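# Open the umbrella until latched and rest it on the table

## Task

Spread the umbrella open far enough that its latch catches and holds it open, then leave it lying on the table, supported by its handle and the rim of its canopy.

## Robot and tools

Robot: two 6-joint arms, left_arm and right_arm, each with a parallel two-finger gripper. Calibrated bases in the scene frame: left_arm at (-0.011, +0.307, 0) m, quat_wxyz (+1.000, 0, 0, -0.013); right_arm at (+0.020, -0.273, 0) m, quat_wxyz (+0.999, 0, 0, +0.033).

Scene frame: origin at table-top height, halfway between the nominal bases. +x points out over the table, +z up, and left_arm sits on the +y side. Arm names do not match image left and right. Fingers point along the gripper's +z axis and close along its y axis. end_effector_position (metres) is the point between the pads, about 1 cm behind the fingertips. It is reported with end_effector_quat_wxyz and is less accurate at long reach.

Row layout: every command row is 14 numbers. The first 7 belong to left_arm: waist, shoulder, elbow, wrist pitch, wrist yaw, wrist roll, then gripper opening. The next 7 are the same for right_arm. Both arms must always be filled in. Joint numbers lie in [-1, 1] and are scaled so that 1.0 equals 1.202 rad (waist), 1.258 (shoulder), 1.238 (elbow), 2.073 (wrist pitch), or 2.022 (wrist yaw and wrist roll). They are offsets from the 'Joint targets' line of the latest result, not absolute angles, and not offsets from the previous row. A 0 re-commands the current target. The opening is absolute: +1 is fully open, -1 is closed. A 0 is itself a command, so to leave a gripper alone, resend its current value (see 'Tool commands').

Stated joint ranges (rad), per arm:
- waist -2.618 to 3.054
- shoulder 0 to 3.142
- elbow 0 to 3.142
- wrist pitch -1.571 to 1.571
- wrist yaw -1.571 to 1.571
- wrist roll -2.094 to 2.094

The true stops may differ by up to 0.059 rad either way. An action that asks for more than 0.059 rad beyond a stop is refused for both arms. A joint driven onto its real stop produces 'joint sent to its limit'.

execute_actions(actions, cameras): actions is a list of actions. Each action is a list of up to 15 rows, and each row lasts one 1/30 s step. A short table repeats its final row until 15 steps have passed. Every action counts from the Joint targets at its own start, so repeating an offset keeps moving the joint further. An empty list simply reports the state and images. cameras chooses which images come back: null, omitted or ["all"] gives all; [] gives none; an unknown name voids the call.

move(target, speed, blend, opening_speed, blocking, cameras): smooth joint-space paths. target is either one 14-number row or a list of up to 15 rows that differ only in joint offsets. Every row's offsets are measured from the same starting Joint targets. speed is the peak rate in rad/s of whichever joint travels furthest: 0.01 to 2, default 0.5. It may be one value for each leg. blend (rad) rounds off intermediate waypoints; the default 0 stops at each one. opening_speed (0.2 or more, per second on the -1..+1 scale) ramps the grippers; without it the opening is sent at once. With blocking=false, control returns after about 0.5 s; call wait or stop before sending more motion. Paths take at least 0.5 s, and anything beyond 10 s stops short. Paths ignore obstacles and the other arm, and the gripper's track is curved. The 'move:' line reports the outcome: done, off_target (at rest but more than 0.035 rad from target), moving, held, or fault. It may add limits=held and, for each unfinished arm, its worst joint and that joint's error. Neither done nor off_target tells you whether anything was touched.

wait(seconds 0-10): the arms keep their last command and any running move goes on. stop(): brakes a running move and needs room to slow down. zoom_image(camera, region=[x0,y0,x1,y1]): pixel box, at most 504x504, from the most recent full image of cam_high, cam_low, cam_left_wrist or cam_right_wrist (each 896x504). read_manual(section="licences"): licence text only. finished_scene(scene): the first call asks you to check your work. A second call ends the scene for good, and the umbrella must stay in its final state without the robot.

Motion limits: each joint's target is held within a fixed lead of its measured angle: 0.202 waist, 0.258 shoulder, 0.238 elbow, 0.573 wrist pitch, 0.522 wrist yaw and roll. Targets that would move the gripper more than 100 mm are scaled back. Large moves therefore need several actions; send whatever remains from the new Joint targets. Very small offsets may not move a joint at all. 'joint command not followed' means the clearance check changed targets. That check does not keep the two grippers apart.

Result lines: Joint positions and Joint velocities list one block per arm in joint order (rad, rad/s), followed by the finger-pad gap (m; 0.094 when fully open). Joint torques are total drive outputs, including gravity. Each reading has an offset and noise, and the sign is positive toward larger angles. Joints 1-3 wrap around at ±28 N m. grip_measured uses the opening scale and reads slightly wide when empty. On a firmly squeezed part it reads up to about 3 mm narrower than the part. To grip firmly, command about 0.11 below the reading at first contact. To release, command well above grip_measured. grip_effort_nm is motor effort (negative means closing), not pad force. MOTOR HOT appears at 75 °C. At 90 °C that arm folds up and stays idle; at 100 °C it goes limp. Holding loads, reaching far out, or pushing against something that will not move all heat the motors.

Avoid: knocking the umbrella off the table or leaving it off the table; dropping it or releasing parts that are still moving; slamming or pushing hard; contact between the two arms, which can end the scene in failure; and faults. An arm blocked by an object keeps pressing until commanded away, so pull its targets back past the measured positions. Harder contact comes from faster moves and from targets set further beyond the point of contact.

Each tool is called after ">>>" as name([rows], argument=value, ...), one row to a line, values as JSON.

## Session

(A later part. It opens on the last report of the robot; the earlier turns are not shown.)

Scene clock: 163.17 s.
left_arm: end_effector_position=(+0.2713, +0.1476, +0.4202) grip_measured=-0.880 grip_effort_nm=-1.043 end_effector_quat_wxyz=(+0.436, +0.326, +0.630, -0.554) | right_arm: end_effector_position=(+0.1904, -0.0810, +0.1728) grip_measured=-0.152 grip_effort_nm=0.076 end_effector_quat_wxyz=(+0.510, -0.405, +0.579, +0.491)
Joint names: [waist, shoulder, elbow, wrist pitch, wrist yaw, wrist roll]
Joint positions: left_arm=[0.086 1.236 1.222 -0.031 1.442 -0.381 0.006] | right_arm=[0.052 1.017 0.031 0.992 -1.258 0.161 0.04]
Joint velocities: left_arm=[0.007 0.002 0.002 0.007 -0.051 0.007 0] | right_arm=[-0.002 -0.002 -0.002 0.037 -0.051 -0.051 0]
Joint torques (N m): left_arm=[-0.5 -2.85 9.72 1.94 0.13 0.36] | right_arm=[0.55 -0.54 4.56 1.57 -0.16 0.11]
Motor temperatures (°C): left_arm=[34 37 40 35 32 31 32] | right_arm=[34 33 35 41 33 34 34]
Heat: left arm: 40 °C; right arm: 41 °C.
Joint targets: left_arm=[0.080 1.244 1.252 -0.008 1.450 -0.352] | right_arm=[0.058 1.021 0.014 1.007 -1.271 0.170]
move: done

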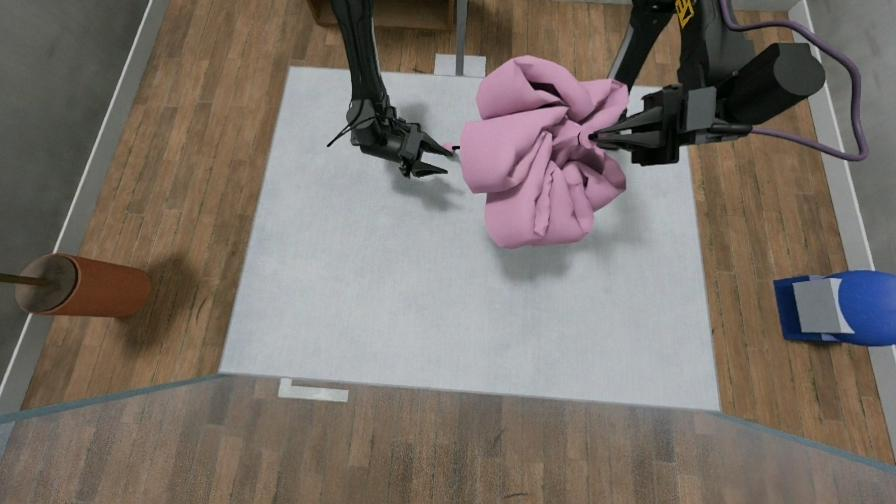

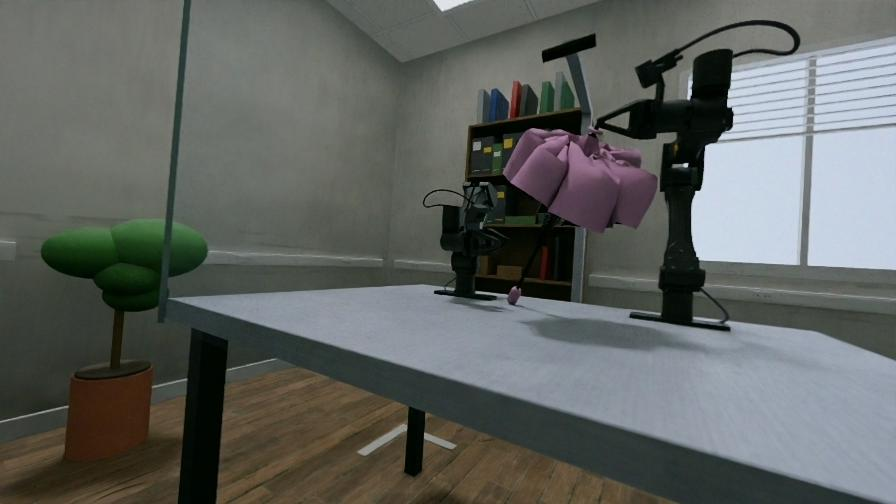

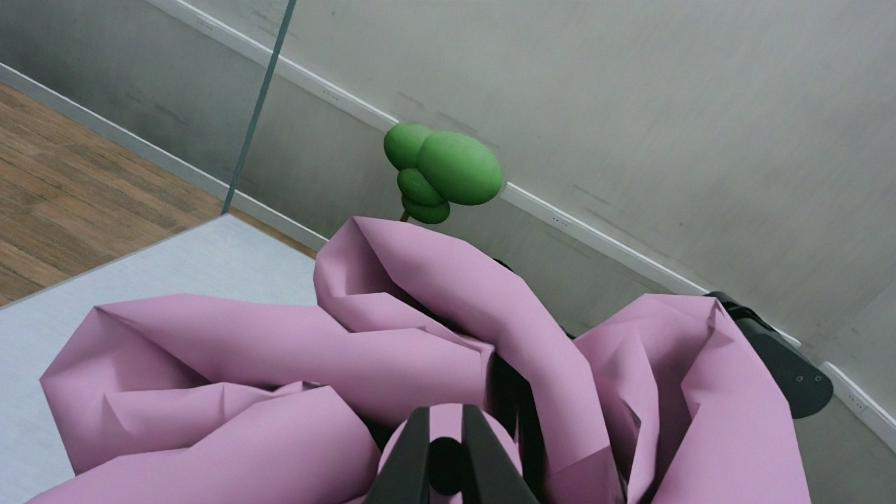

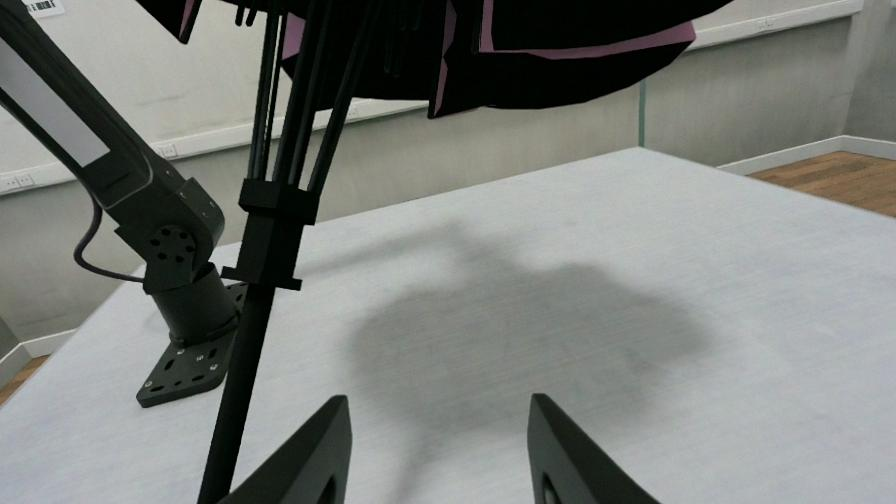

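>>> move(target=[0,0,0,0,0,0.0989,-0.95,0,0,0,0,0,0,-0.15], speed=0.3, cameras=["cam_high","cam_left_wrist","cam_right_wrist"])

Scene clock: 193.70 s.
left_arm: end_effector_position=(+0.2696, +0.1473, +0.4204) grip_measured=-0.880 grip_effort_nm=-1.038 end_effector_quat_wxyz=(+0.485, +0.388, +0.593, -0.512) | right_arm: end_effector_position=(+0.1903, -0.0810, +0.1731) grip_measured=-0.152 grip_effort_nm=0.081 end_effector_quat_wxyz=(+0.510, -0.406, +0.578, +0.491)
Joint names: [waist, shoulder, elbow, wrist pitch, wrist yaw, wrist roll]
Joint positions: left_arm=[0.086 1.236 1.222 -0.03 1.452 -0.188 0.006] | right_arm=[0.052 1.017 0.031 0.994 -1.259 0.162 0.04]
Joint velocities: left_arm=[-0.002 0.002 -0.007 0.066 0.007 0.007 -0.001] | right_arm=[0.012 -0.002 0.007 0.007 -0.022 -0.022 0]
Joint torques (N m): left_arm=[-0.5 -2.82 9.7 1.91 0.02 0.46] | right_arm=[0.49 -0.55 4.59 1.56 -0.13 0.09]
Motor temperatures (°C): left_arm=[34 35 40 39 32 31 33] | right_arm=[34 33 34 41 33 34 34]
Heat: left arm: 40 °C; right arm: 41 °C.
Joint targets: left_arm=[0.080 1.244 1.252 -0.008 1.450 -0.152] | right_arm=[0.058 1.021 0.014 1.007 -1.271 0.171]
move: off_target (left_arm); left_arm: the wrist roll is farthest, 0.036 rad from its target
Images, in order (width x height): cam_high 896x504, cam_left_wrist 896x504, cam_right_wrist 896x504.

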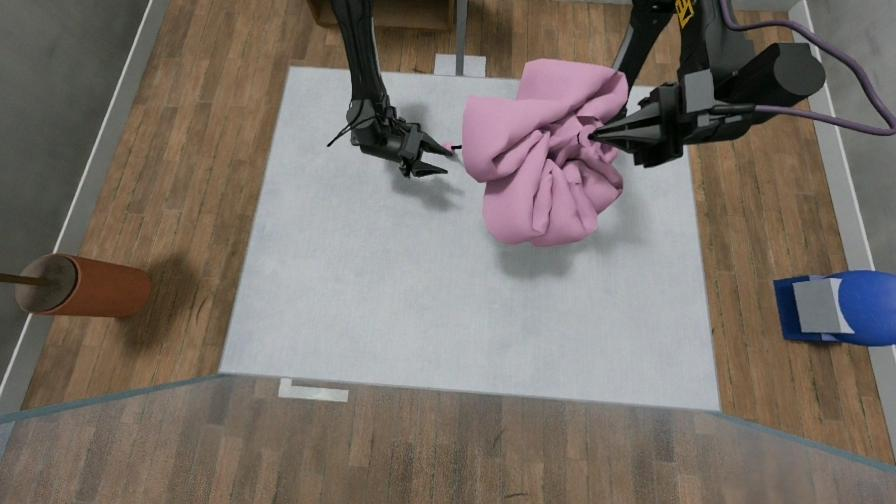

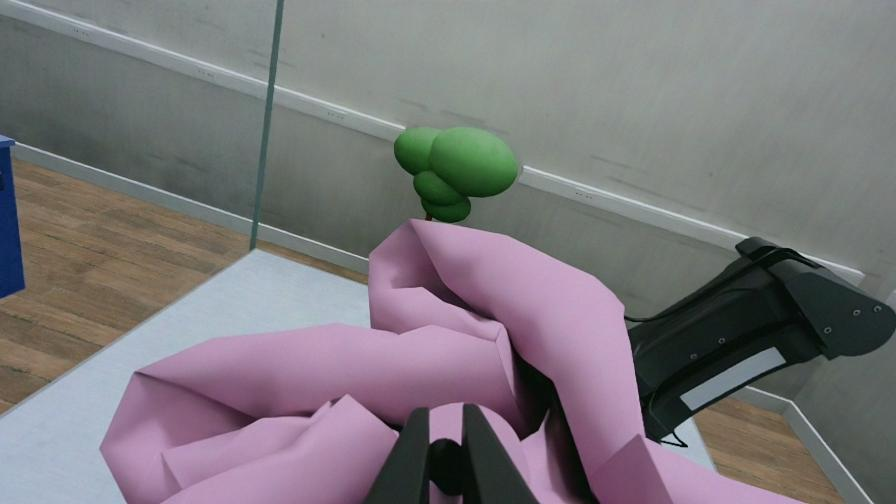

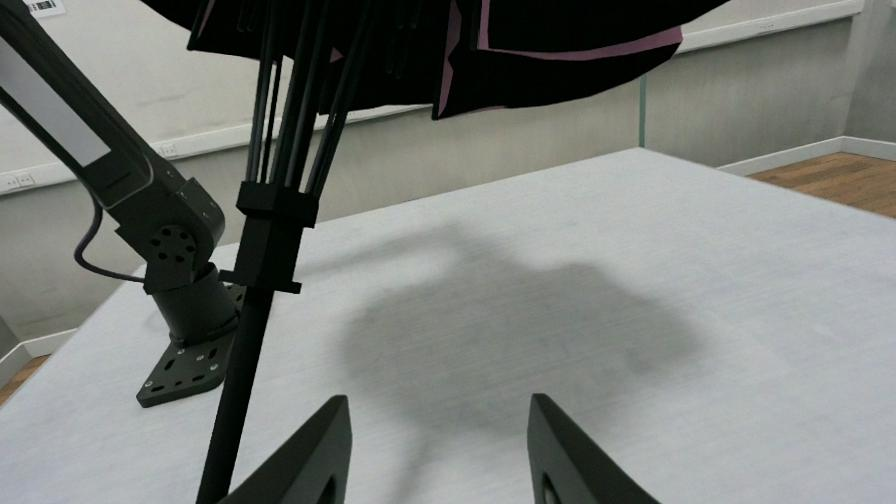

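>>> move(target=[0,0.0273,0.1192,-0.0546,0,0,-0.95,0,0,0,0,0,0,-0.15], speed=0.15, cameras=["cam_high","cam_low","cam_right_wrist"])

Scene clock: 212.13 s.
left_arm: end_effector_position=(+0.2701, +0.1469, +0.4513) grip_measured=-0.880 grip_effort_nm=-1.038 end_effector_quat_wxyz=(+0.496, +0.402, +0.583, -0.503) | right_arm: end_effector_position=(+0.1902, -0.0810, +0.1731) grip_measured=-0.152 grip_effort_nm=0.081 end_effector_quat_wxyz=(+0.510, -0.406, +0.578, +0.491)
Joint names: [waist, shoulder, elbow, wrist pitch, wrist yaw, wrist roll]
Joint positions: left_arm=[0.085 1.271 1.365 -0.117 1.456 -0.166 0.006] | right_arm=[0.052 1.017 0.031 0.994 -1.259 0.162 0.04]
Joint velocities: left_arm=[-0.007 0.012 -0.007 -0.051 -0.007 -0.037 0] | right_arm=[0.007 -0.017 0.007 0.007 -0.066 0.007 -0.001]
Joint torques (N m): left_arm=[-0.42 -3.03 9.92 1.6 -0.04 0.19] | right_arm=[0.53 -0.53 4.57 1.57 -0.14 0.09]
Motor temperatures (°C): left_arm=[34 35 40 40 32 31 33] | right_arm=[34 33 34 41 33 34 34]
Heat: left arm: 40 °C; right arm: 41 °C.
Joint targets: left_arm=[0.080 1.278 1.400 -0.122 1.450 -0.152] | right_arm=[0.058 1.021 0.014 1.007 -1.271 0.171]
move: done
Images, in order (width x height): cam_high 896x504, cam_low 896x504, cam_right_wrist 896x504.

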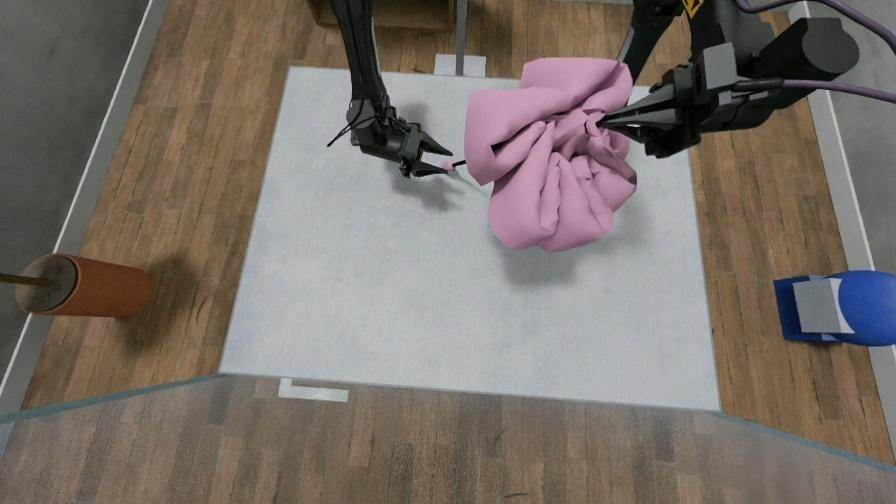

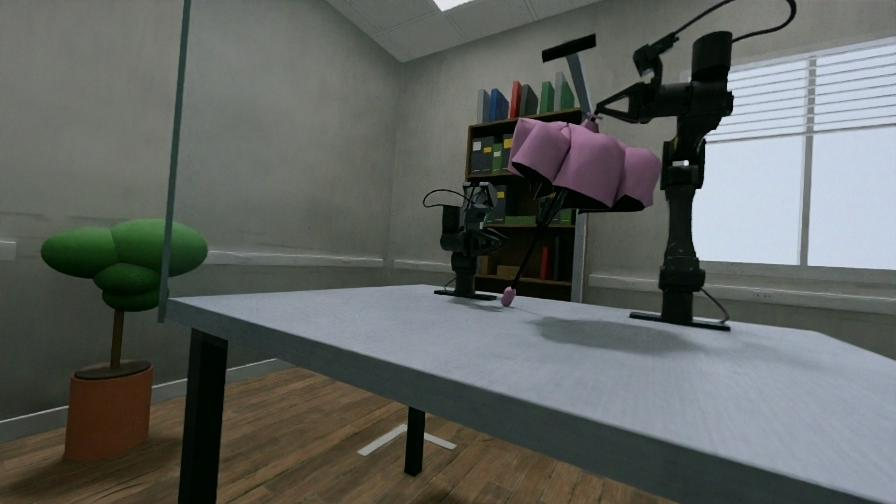

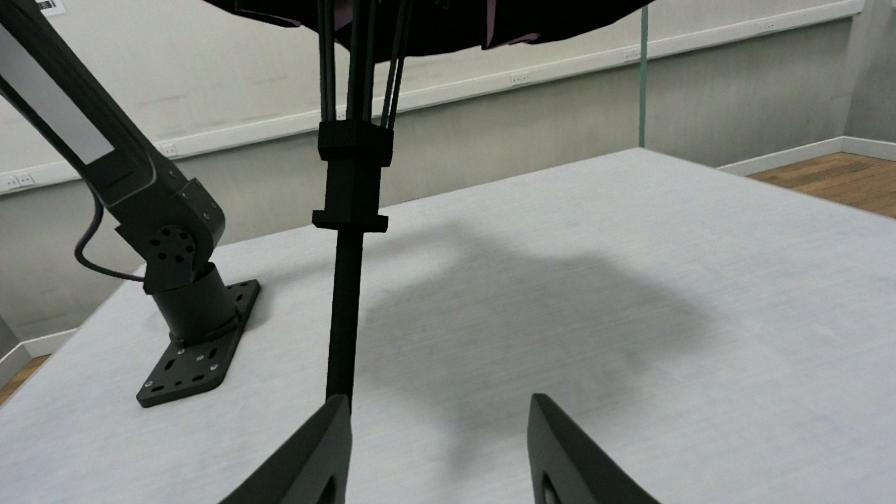

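>>> zoom_image(camera="cam_low", region=[460, 250, 560, 320])

>>> zoom_image(camera="cam_high", region=[390, 120, 510, 200])

Scaled by 5.040 from the camera's 896x504 image, which has a finer 1280x720 frame.

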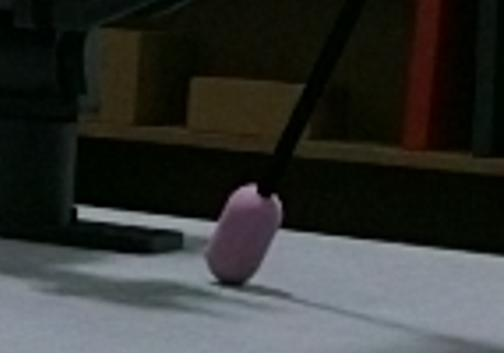

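Scaled by 4.200 from the camera's 896x504 image, which has a finer 1280x720 frame.

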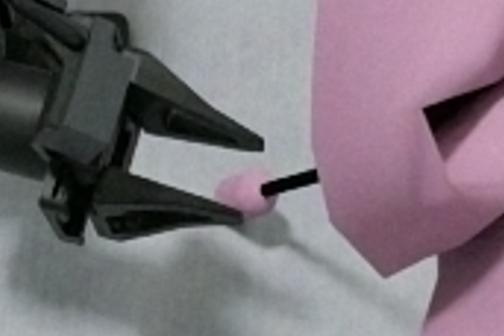

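>>> zoom_image(camera="cam_right_wrist", region=[230, 0, 510, 260])

Scaled by 1.800 from the camera's 896x504 image, which has a finer 1280x720 frame.

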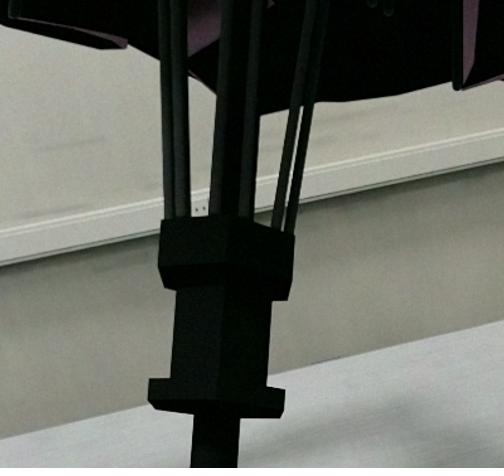

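>>> move([
  [0,0,0,0,0,0,-0.95,0.1094,-0.1640,-0.0067,-0.0955,0.0477,0.0409,-0.15],
  [0,0,0,0,0,0,-0.95,0.3042,-0.0064,0.0250,-0.0188,0.1634,0.0409,-0.15],
], speed=0.4, blend=0.05, cameras=["cam_high","cam_right_wrist"])

Scene clock: 231.70 s.
left_arm: end_effector_position=(+0.2702, +0.1469, +0.4512) grip_measured=-0.880 grip_effort_nm=-1.038 end_effector_quat_wxyz=(+0.496, +0.402, +0.583, -0.503) | right_arm: end_effector_position=(+0.1642, -0.0320, +0.1679) grip_measured=-0.152 grip_effort_nm=0.085 end_effector_quat_wxyz=(+0.462, -0.394, +0.594, +0.528)
Joint names: [waist, shoulder, elbow, wrist pitch, wrist yaw, wrist roll]
Joint positions: left_arm=[0.085 1.271 1.365 -0.118 1.456 -0.165 0.006] | right_arm=[0.418 1.009 0.031 0.952 -0.953 0.245 0.04]
Joint velocities: left_arm=[0.012 0.002 0.012 -0.022 0.007 0.007 0.001] | right_arm=[0.007 -0.002 0.002 -0.066 0.051 -0.022 -0.001]
Joint torques (N m): left_arm=[-0.39 -3 9.88 1.64 -0.04 0.2] | right_arm=[0.5 -0.68 7.39 1.77 0.11 0.1]
Motor temperatures (°C): left_arm=[34 35 42 39 32 31 33] | right_arm=[34 33 34 41 33 34 34]
Heat: left arm: 42 °C; right arm: 41 °C.
Joint targets: left_arm=[0.080 1.278 1.400 -0.121 1.450 -0.152] | right_arm=[0.423 1.013 0.045 0.968 -0.941 0.253]
move: done
Images, in order (width x height): cam_high 896x504, cam_right_wrist 896x504.

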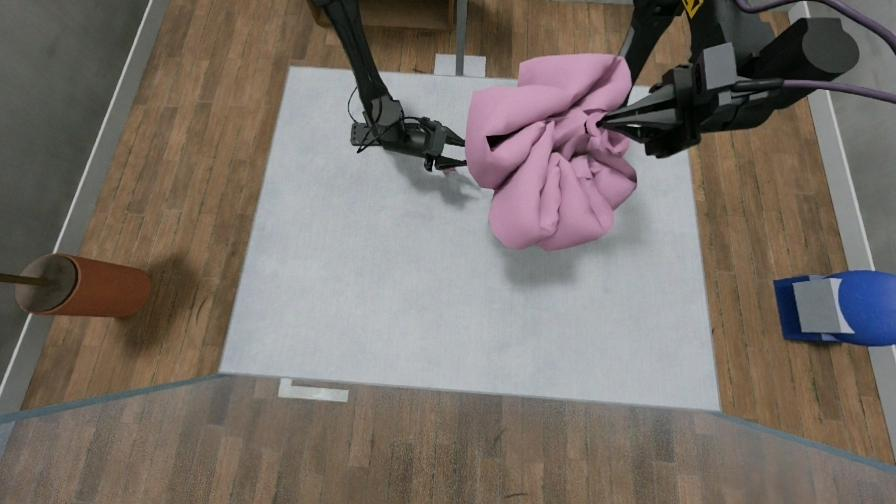

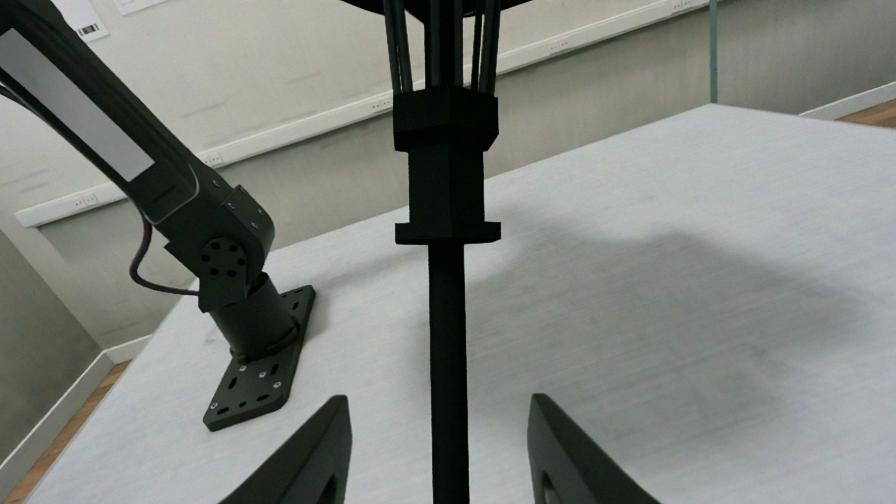

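>>> zoom_image(camera="cam_right_wrist", region=[350, 0, 550, 260])

Scaled by 1.938 from the camera's 896x504 image, which has a finer 1280x720 frame.

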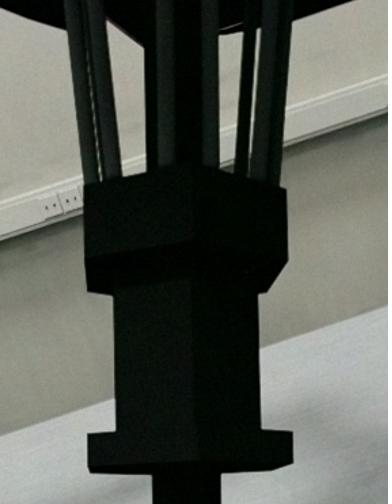

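>>> move([
  [0,0,0,0,0,0,-0.95,0.1411,0.1639,0.0474,0.0712,0.0838,0.0003,-0.15],
  [0,0,0,0,0,0,-0.95,0.0205,0.3409,0.1533,0.1153,-0.1174,0.0606,-0.15],
  [0,0,0,0,0,0,-0.95,-0.0205,0.4853,0.2897,0.1215,-0.2713,0.1050,-0.15],
], speed=0.35, blend=0.03)

Scene clock: 270.47 s.
left_arm: end_effector_position=(+0.2702, +0.1469, +0.4512) grip_measured=-0.880 grip_effort_nm=-1.038 end_effector_quat_wxyz=(+0.496, +0.402, +0.583, -0.503) | right_arm: end_effector_position=(+0.1676, +0.0020, +0.1691) grip_measured=-0.152 grip_effort_nm=0.076 end_effector_quat_wxyz=(+0.246, -0.473, +0.527, +0.662)
Joint names: [waist, shoulder, elbow, wrist pitch, wrist yaw, wrist roll]
Joint positions: left_arm=[0.085 1.271 1.365 -0.118 1.456 -0.165 0.006] | right_arm=[0.404 1.611 0.38 1.205 -1.476 0.458 0.04]
Joint velocities: left_arm=[0.007 -0.007 0.002 -0.081 0.081 0.037 0.001] | right_arm=[-0.007 -0.012 0.007 0.081 0.007 -0.051 -0.001]
Joint torques (N m): left_arm=[-0.39 -3 9.89 1.63 -0.04 0.19] | right_arm=[-0.5 -3.44 6.95 1.45 -0.18 0.09]
Motor temperatures (°C): left_arm=[34 35 43 39 32 31 34] | right_arm=[34 33 35 42 33 34 34]
Heat: left arm: 43 °C; right arm: 42 °C.
Joint targets: left_arm=[0.080 1.278 1.400 -0.122 1.450 -0.152] | right_arm=[0.399 1.623 0.404 1.220 -1.489 0.465]
move: done

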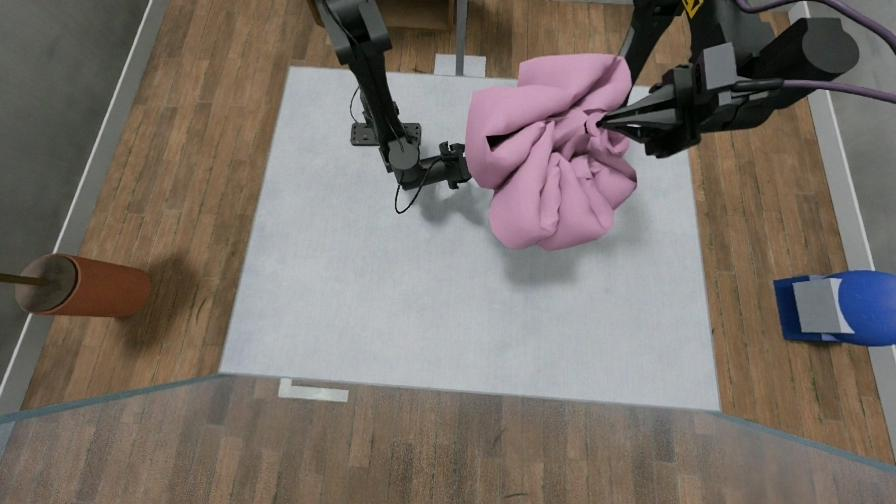

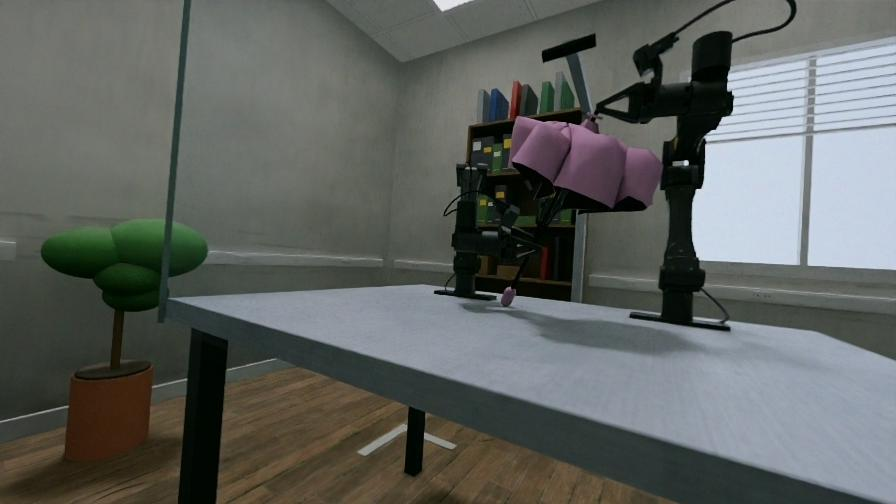

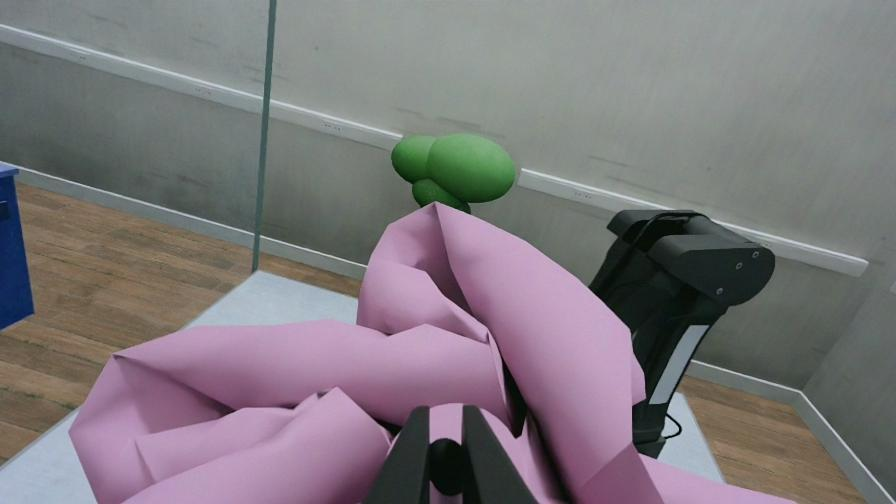

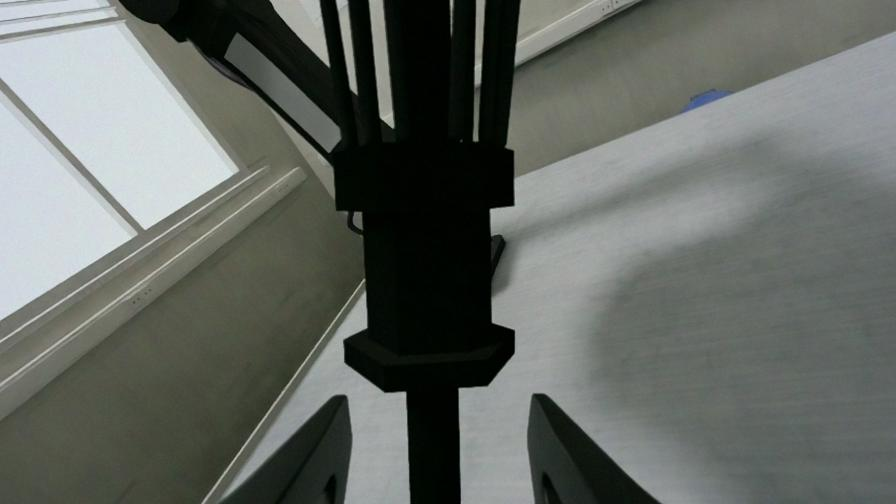

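>>> move(target=[0,0,0,0,0,0,-0.95,-0.0206,-0.0085,-0.0056,-0.0023,-0.0122,0,-0.66], speed=0.3, opening_speed=0.7, cameras=["cam_right_wrist"])

Scene clock: 289.60 s.
left_arm: end_effector_position=(+0.2702, +0.1469, +0.4512) grip_measured=-0.880 grip_effort_nm=-1.038 end_effector_quat_wxyz=(+0.496, +0.402, +0.583, -0.503) | right_arm: end_effector_position=(+0.1702, -0.0033, +0.1693) grip_measured=-0.658 grip_effort_nm=-0.154 end_effector_quat_wxyz=(+0.246, -0.473, +0.527, +0.662)
Joint names: [waist, shoulder, elbow, wrist pitch, wrist yaw, wrist roll]
Joint positions: left_arm=[0.085 1.271 1.365 -0.118 1.456 -0.165 0.006] | right_arm=[0.379 1.611 0.38 1.206 -1.5 0.459 0.016]
Joint velocities: left_arm=[-0.002 0.012 -0.007 0.007 0.022 -0.066 -0.001] | right_arm=[0.002 -0.007 0.007 0.022 -0.066 0.022 -0.001]
Joint torques (N m): left_arm=[-0.4 -3.02 9.89 1.63 -0.03 0.19] | right_arm=[-0.53 -4.25 6.3 1.38 -0.17 0.09]
Motor temperatures (°C): left_arm=[34 35 43 40 32 31 34] | right_arm=[34 33 35 41 33 34 34]
Heat: left arm: 43 °C; right arm: 41 °C.
Joint targets: left_arm=[0.080 1.278 1.400 -0.122 1.450 -0.152] | right_arm=[0.374 1.613 0.397 1.215 -1.514 0.465]
move: done
Images, in order (width x height): cam_right_wrist 896x504.

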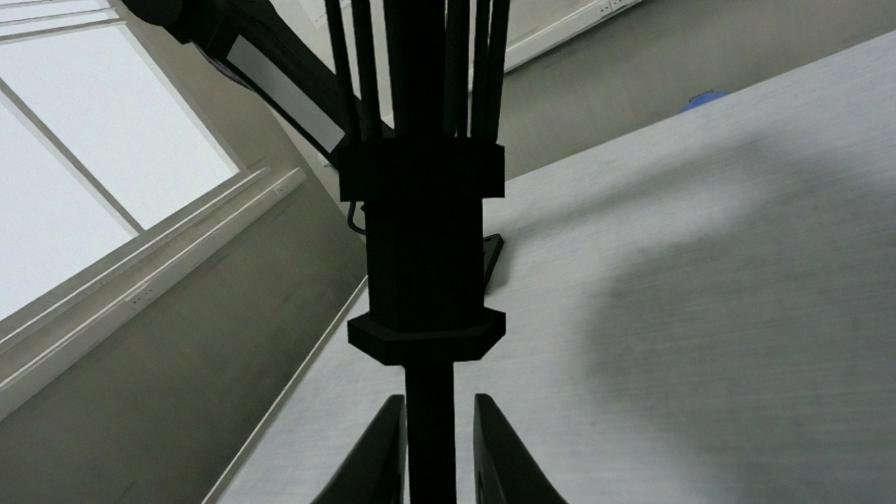

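>>> move([
  [0,0,0,0,0,0,-0.95,0.0440,-0.0886,0.1241,-0.1274,0.0263,0,-0.66],
  [0,0,0,0,0,0,-0.95,0.0805,-0.1093,0.2716,-0.2280,0.0480,0,-0.66],
], speed=0.25, blend=0.05)

Scene clock: 297.50 s.
left_arm: end_effector_position=(+0.2708, +0.1471, +0.4542) grip_measured=-0.880 grip_effort_nm=-1.038 end_effector_quat_wxyz=(+0.500, +0.402, +0.582, -0.499) | right_arm: end_effector_position=(+0.1955, +0.0363, +0.2426) grip_measured=-0.658 grip_effort_nm=-0.139 end_effector_quat_wxyz=(+0.229, -0.475, +0.527, +0.667)
Joint names: [waist, shoulder, elbow, wrist pitch, wrist yaw, wrist roll]
Joint positions: left_arm=[0.085 1.271 1.374 -0.118 1.448 -0.165 0.006] | right_arm=[0.465 1.501 0.697 0.756 -1.442 0.459 0.016]
Joint velocities: left_arm=[-0.002 0.007 0.002 0.037 -0.007 -0.007 0] | right_arm=[0.017 0.007 -0.002 0.081 0.007 -0.051 0]
Joint torques (N m): left_arm=[-0.39 -2.99 9.11 1.65 0.02 0.19] | right_arm=[0.5 -6.95 9.72 1.22 0.23 0.09]
Motor temperatures (°C): left_arm=[34 35 43 40 32 31 34] | right_arm=[34 34 35 41 33 34 34]
Heat: left arm: 43 °C; right arm: 41 °C.
Joint targets: left_arm=[0.080 1.278 1.400 -0.121 1.450 -0.152] | right_arm=[0.471 1.475 0.733 0.742 -1.417 0.466]
move: off_target (right_arm); right_arm: the elbow is farthest, 0.037 rad from its target

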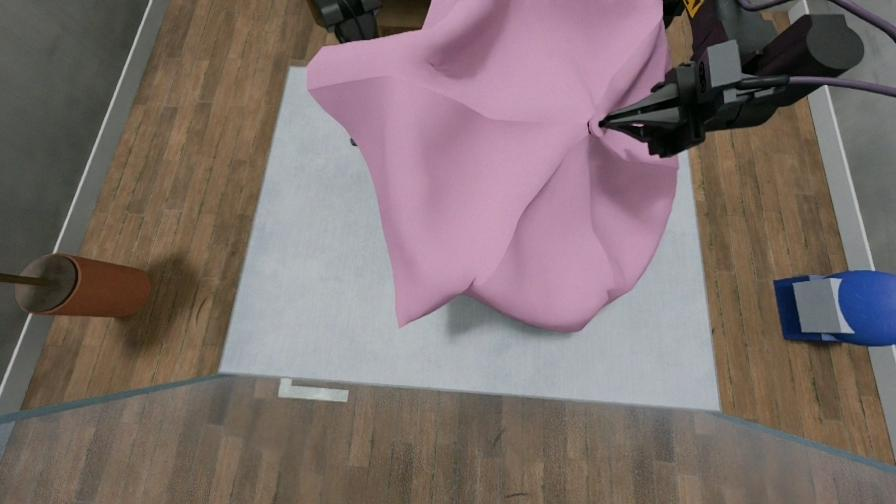

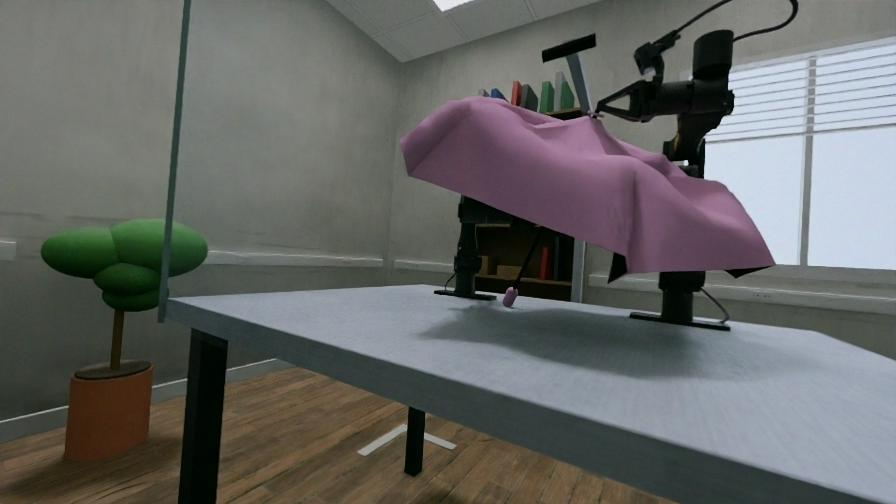

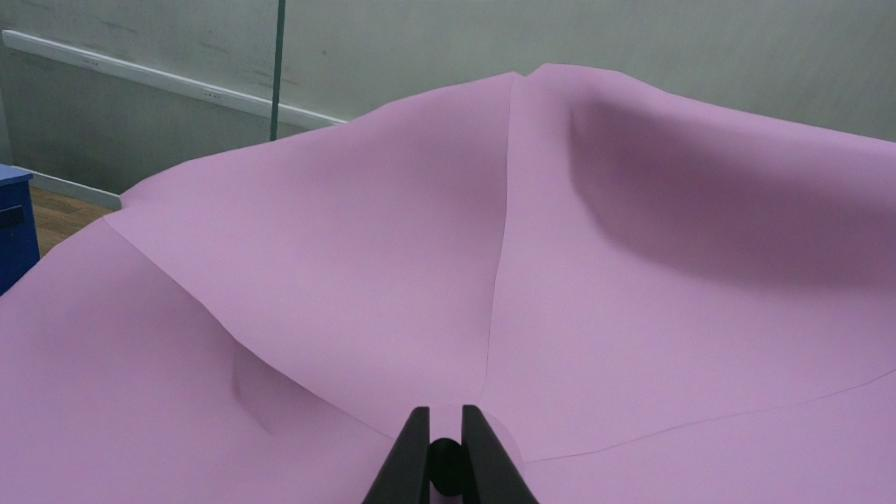

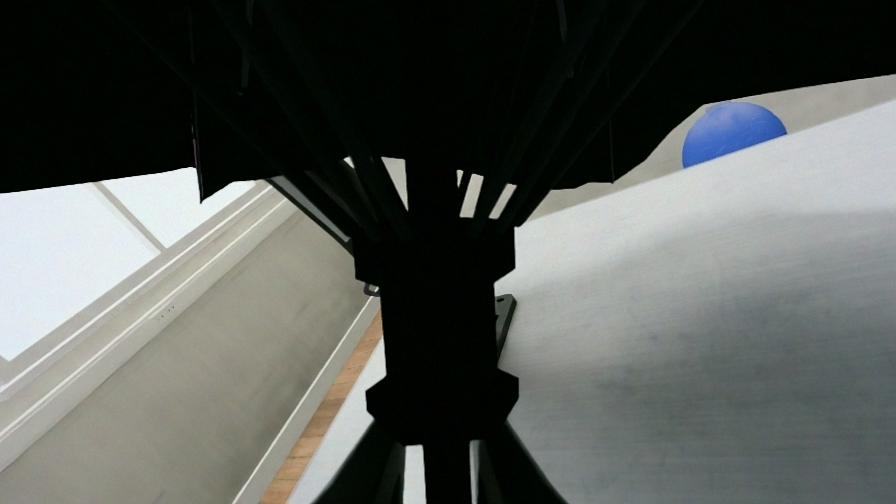

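>>> move(target=[-0.0112,0.0069,-0.0165,-0.0237,0.0196,0,-0.95,0.0181,-0.0092,0.1252,-0.0175,0.0425,0,-0.66], speed=0.2, cameras=["cam_right_wrist","cam_high"])

Scene clock: 311.60 s.
left_arm: end_effector_position=(+0.2706, +0.1470, +0.4538) grip_measured=-0.880 grip_effort_nm=-1.038 end_effector_quat_wxyz=(+0.499, +0.403, +0.582, -0.500) | right_arm: end_effector_position=(+0.2175, +0.0524, +0.2775) grip_measured=-0.658 grip_effort_nm=-0.139 end_effector_quat_wxyz=(+0.263, -0.469, +0.529, +0.656)
Joint names: [waist, shoulder, elbow, wrist pitch, wrist yaw, wrist roll]
Joint positions: left_arm=[0.085 1.273 1.374 -0.119 1.452 -0.162 0.006] | right_arm=[0.48 1.501 0.836 0.66 -1.368 0.459 0.016]
Joint velocities: left_arm=[-0.007 -0.007 0.002 -0.095 0.037 -0.022 0] | right_arm=[-0.012 -0.027 0.002 -0.007 -0.022 -0.022 -0.001]
Joint torques (N m): left_arm=[-1.57 -2.48 7.41 1.14 0.39 0.16] | right_arm=[1.32 -8.24 11.55 1.81 0.4 0.07]
Motor temperatures (°C): left_arm=[34 35 41 40 32 31 34] | right_arm=[34 35 36 41 33 34 34]
Heat: left arm: 41 °C; right arm: 41 °C.
Joint targets: left_arm=[0.067 1.287 1.379 -0.171 1.490 -0.152] | right_arm=[0.493 1.464 0.888 0.706 -1.331 0.466]
move: off_target (left_arm, right_arm); left_arm: the wrist pitch is farthest, 0.051 rad from its target; right_arm: the elbow is farthest, 0.052 rad from its target
Images, in order (width x height): cam_high 896x504, cam_right_wrist 896x504.

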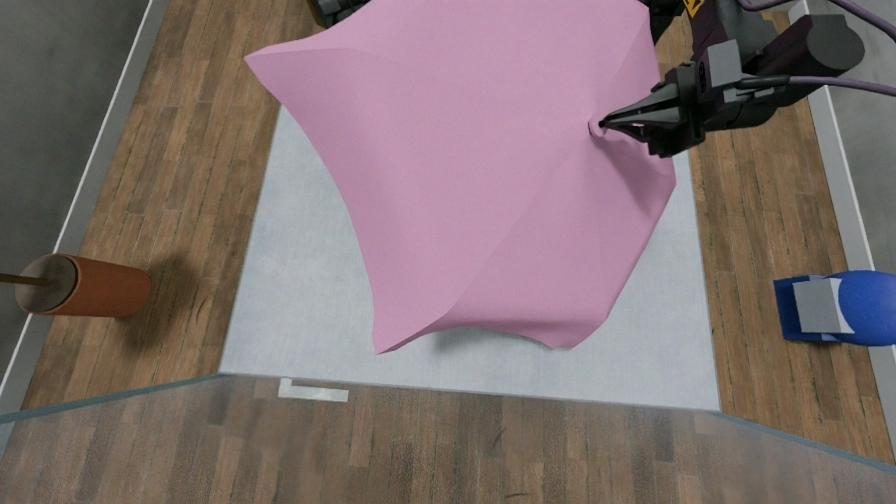

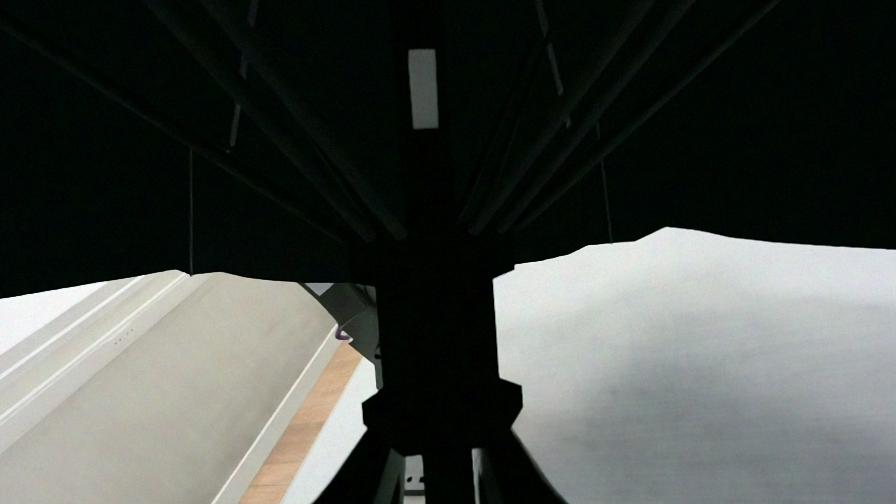

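>>> move(target=[-0.0150,0.0092,-0.0220,-0.0316,0.0261,0,-0.95,0.0167,0.0001,0.1306,-0.0149,0.0417,0,-0.66], speed=0.2, cameras=["cam_right_wrist","cam_high"])

Scene clock: 318.03 s.
left_arm: end_effector_position=(+0.2683, +0.1466, +0.4568) grip_measured=-0.880 grip_effort_nm=-1.038 end_effector_quat_wxyz=(+0.499, +0.408, +0.578, -0.500) | right_arm: end_effector_position=(+0.2254, +0.0606, +0.2988) grip_measured=-0.658 grip_effort_nm=-0.134 end_effector_quat_wxyz=(+0.264, -0.465, +0.534, +0.654)
Joint names: [waist, shoulder, elbow, wrist pitch, wrist yaw, wrist roll]
Joint positions: left_arm=[0.085 1.273 1.383 -0.121 1.46 -0.162 0.006] | right_arm=[0.491 1.501 0.934 0.548 -1.346 0.451 0.016]
Joint velocities: left_arm=[0.007 0.002 -0.012 0.007 -0.022 -0.022 -0.001] | right_arm=[-0.002 0.002 -0.002 0.007 -0.066 -0.007 0]
Joint torques (N m): left_arm=[-3.11 -1.63 4.57 0.5 0.81 0.15] | right_arm=[2.19 -8.42 17.57 2.6 1.09 0.17]
Motor temperatures (°C): left_arm=[34 35 41 39 32 31 34] | right_arm=[34 35 37 41 33 34 34]
Heat: left arm: 41 °C; right arm: 41 °C.
Joint targets: left_arm=[0.049 1.298 1.352 -0.236 1.543 -0.152] | right_arm=[0.512 1.464 1.050 0.675 -1.247 0.465]
move: off_target (left_arm, right_arm); left_arm: the wrist pitch is farthest, 0.116 rad from its target; right_arm: the wrist pitch is farthest, 0.127 rad from its target
Images, in order (width x height): cam_high 896x504, cam_right_wrist 896x504.

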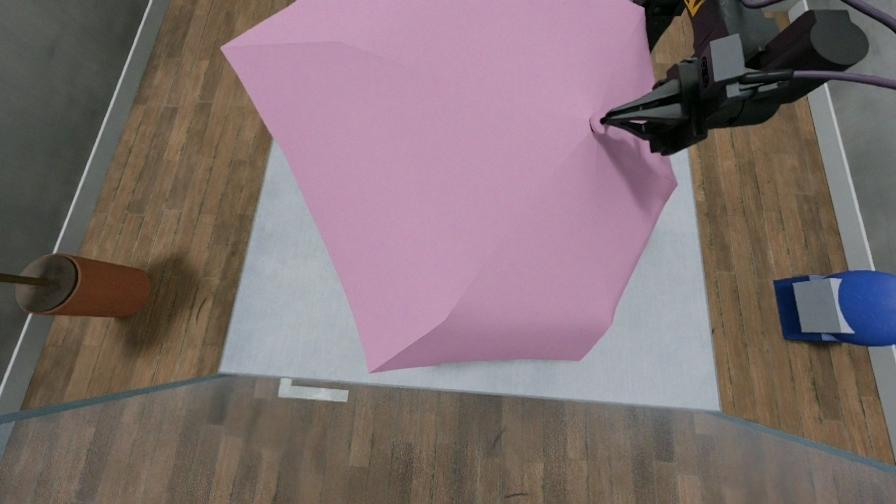

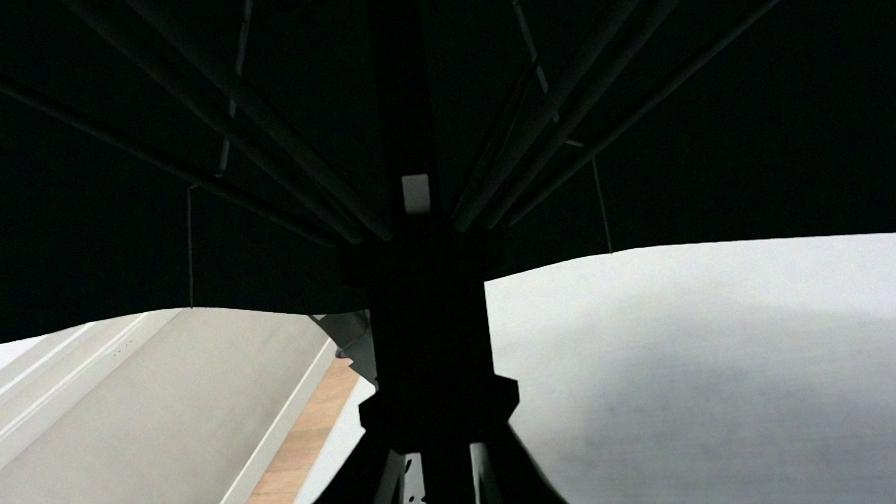

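>>> move(target=[-0.0094,0.0058,-0.0137,-0.0198,0.0163,0,-0.95,0.0049,-0.0015,0.0426,0.0050,0.0184,0,-0.66], speed=0.15, cameras=["cam_right_wrist"])

Scene clock: 323.97 s.
left_arm: end_effector_position=(+0.2634, +0.1405, +0.4480) grip_measured=-0.880 grip_effort_nm=-1.033 end_effector_quat_wxyz=(+0.468, +0.407, +0.581, -0.528) | right_arm: end_effector_position=(+0.2318, +0.0703, +0.3301) grip_measured=-0.658 grip_effort_nm=-0.129 end_effector_quat_wxyz=(+0.305, -0.475, +0.514, +0.645)
Joint names: [waist, shoulder, elbow, wrist pitch, wrist yaw, wrist roll]
Joint positions: left_arm=[0.065 1.286 1.378 -0.167 1.496 -0.159 0.006] | right_arm=[0.51 1.501 1.019 0.555 -1.299 0.452 0.016]
Joint velocities: left_arm=[-0.007 -0.007 0.002 -0.037 0.007 -0.095 0] | right_arm=[0.007 -0.017 0.002 -0.066 -0.037 -0.007 0.001]
Joint torques (N m): left_arm=[-2.39 -2.15 3.69 0.53 0.76 0.13] | right_arm=[0.92 -8.64 14.69 2.64 1.03 0.15]
Motor temperatures (°C): left_arm=[34 35 40 39 32 31 34] | right_arm=[34 35 37 44 33 34 34]
Heat: left arm: 40 °C; right arm: 44 °C.
Joint targets: left_arm=[0.038 1.306 1.335 -0.277 1.569 -0.152] | right_arm=[0.518 1.462 1.103 0.686 -1.210 0.465]
joint sent to its limit (left arm) — the wrist yaw, upper limit.
move: off_target (left_arm, right_arm); left_arm: the wrist pitch is farthest, 0.110 rad from its target; right_arm: the wrist pitch is farthest, 0.130 rad from its target
Images, in order (width x height): cam_right_wrist 896x504.

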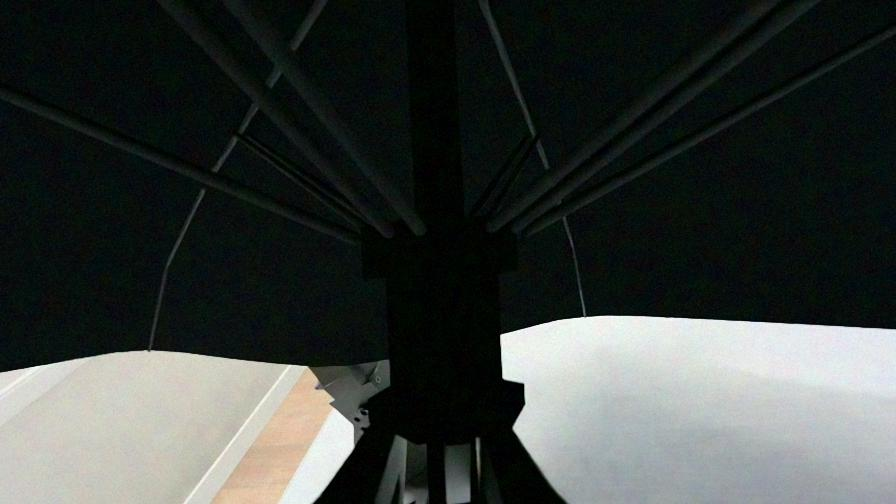

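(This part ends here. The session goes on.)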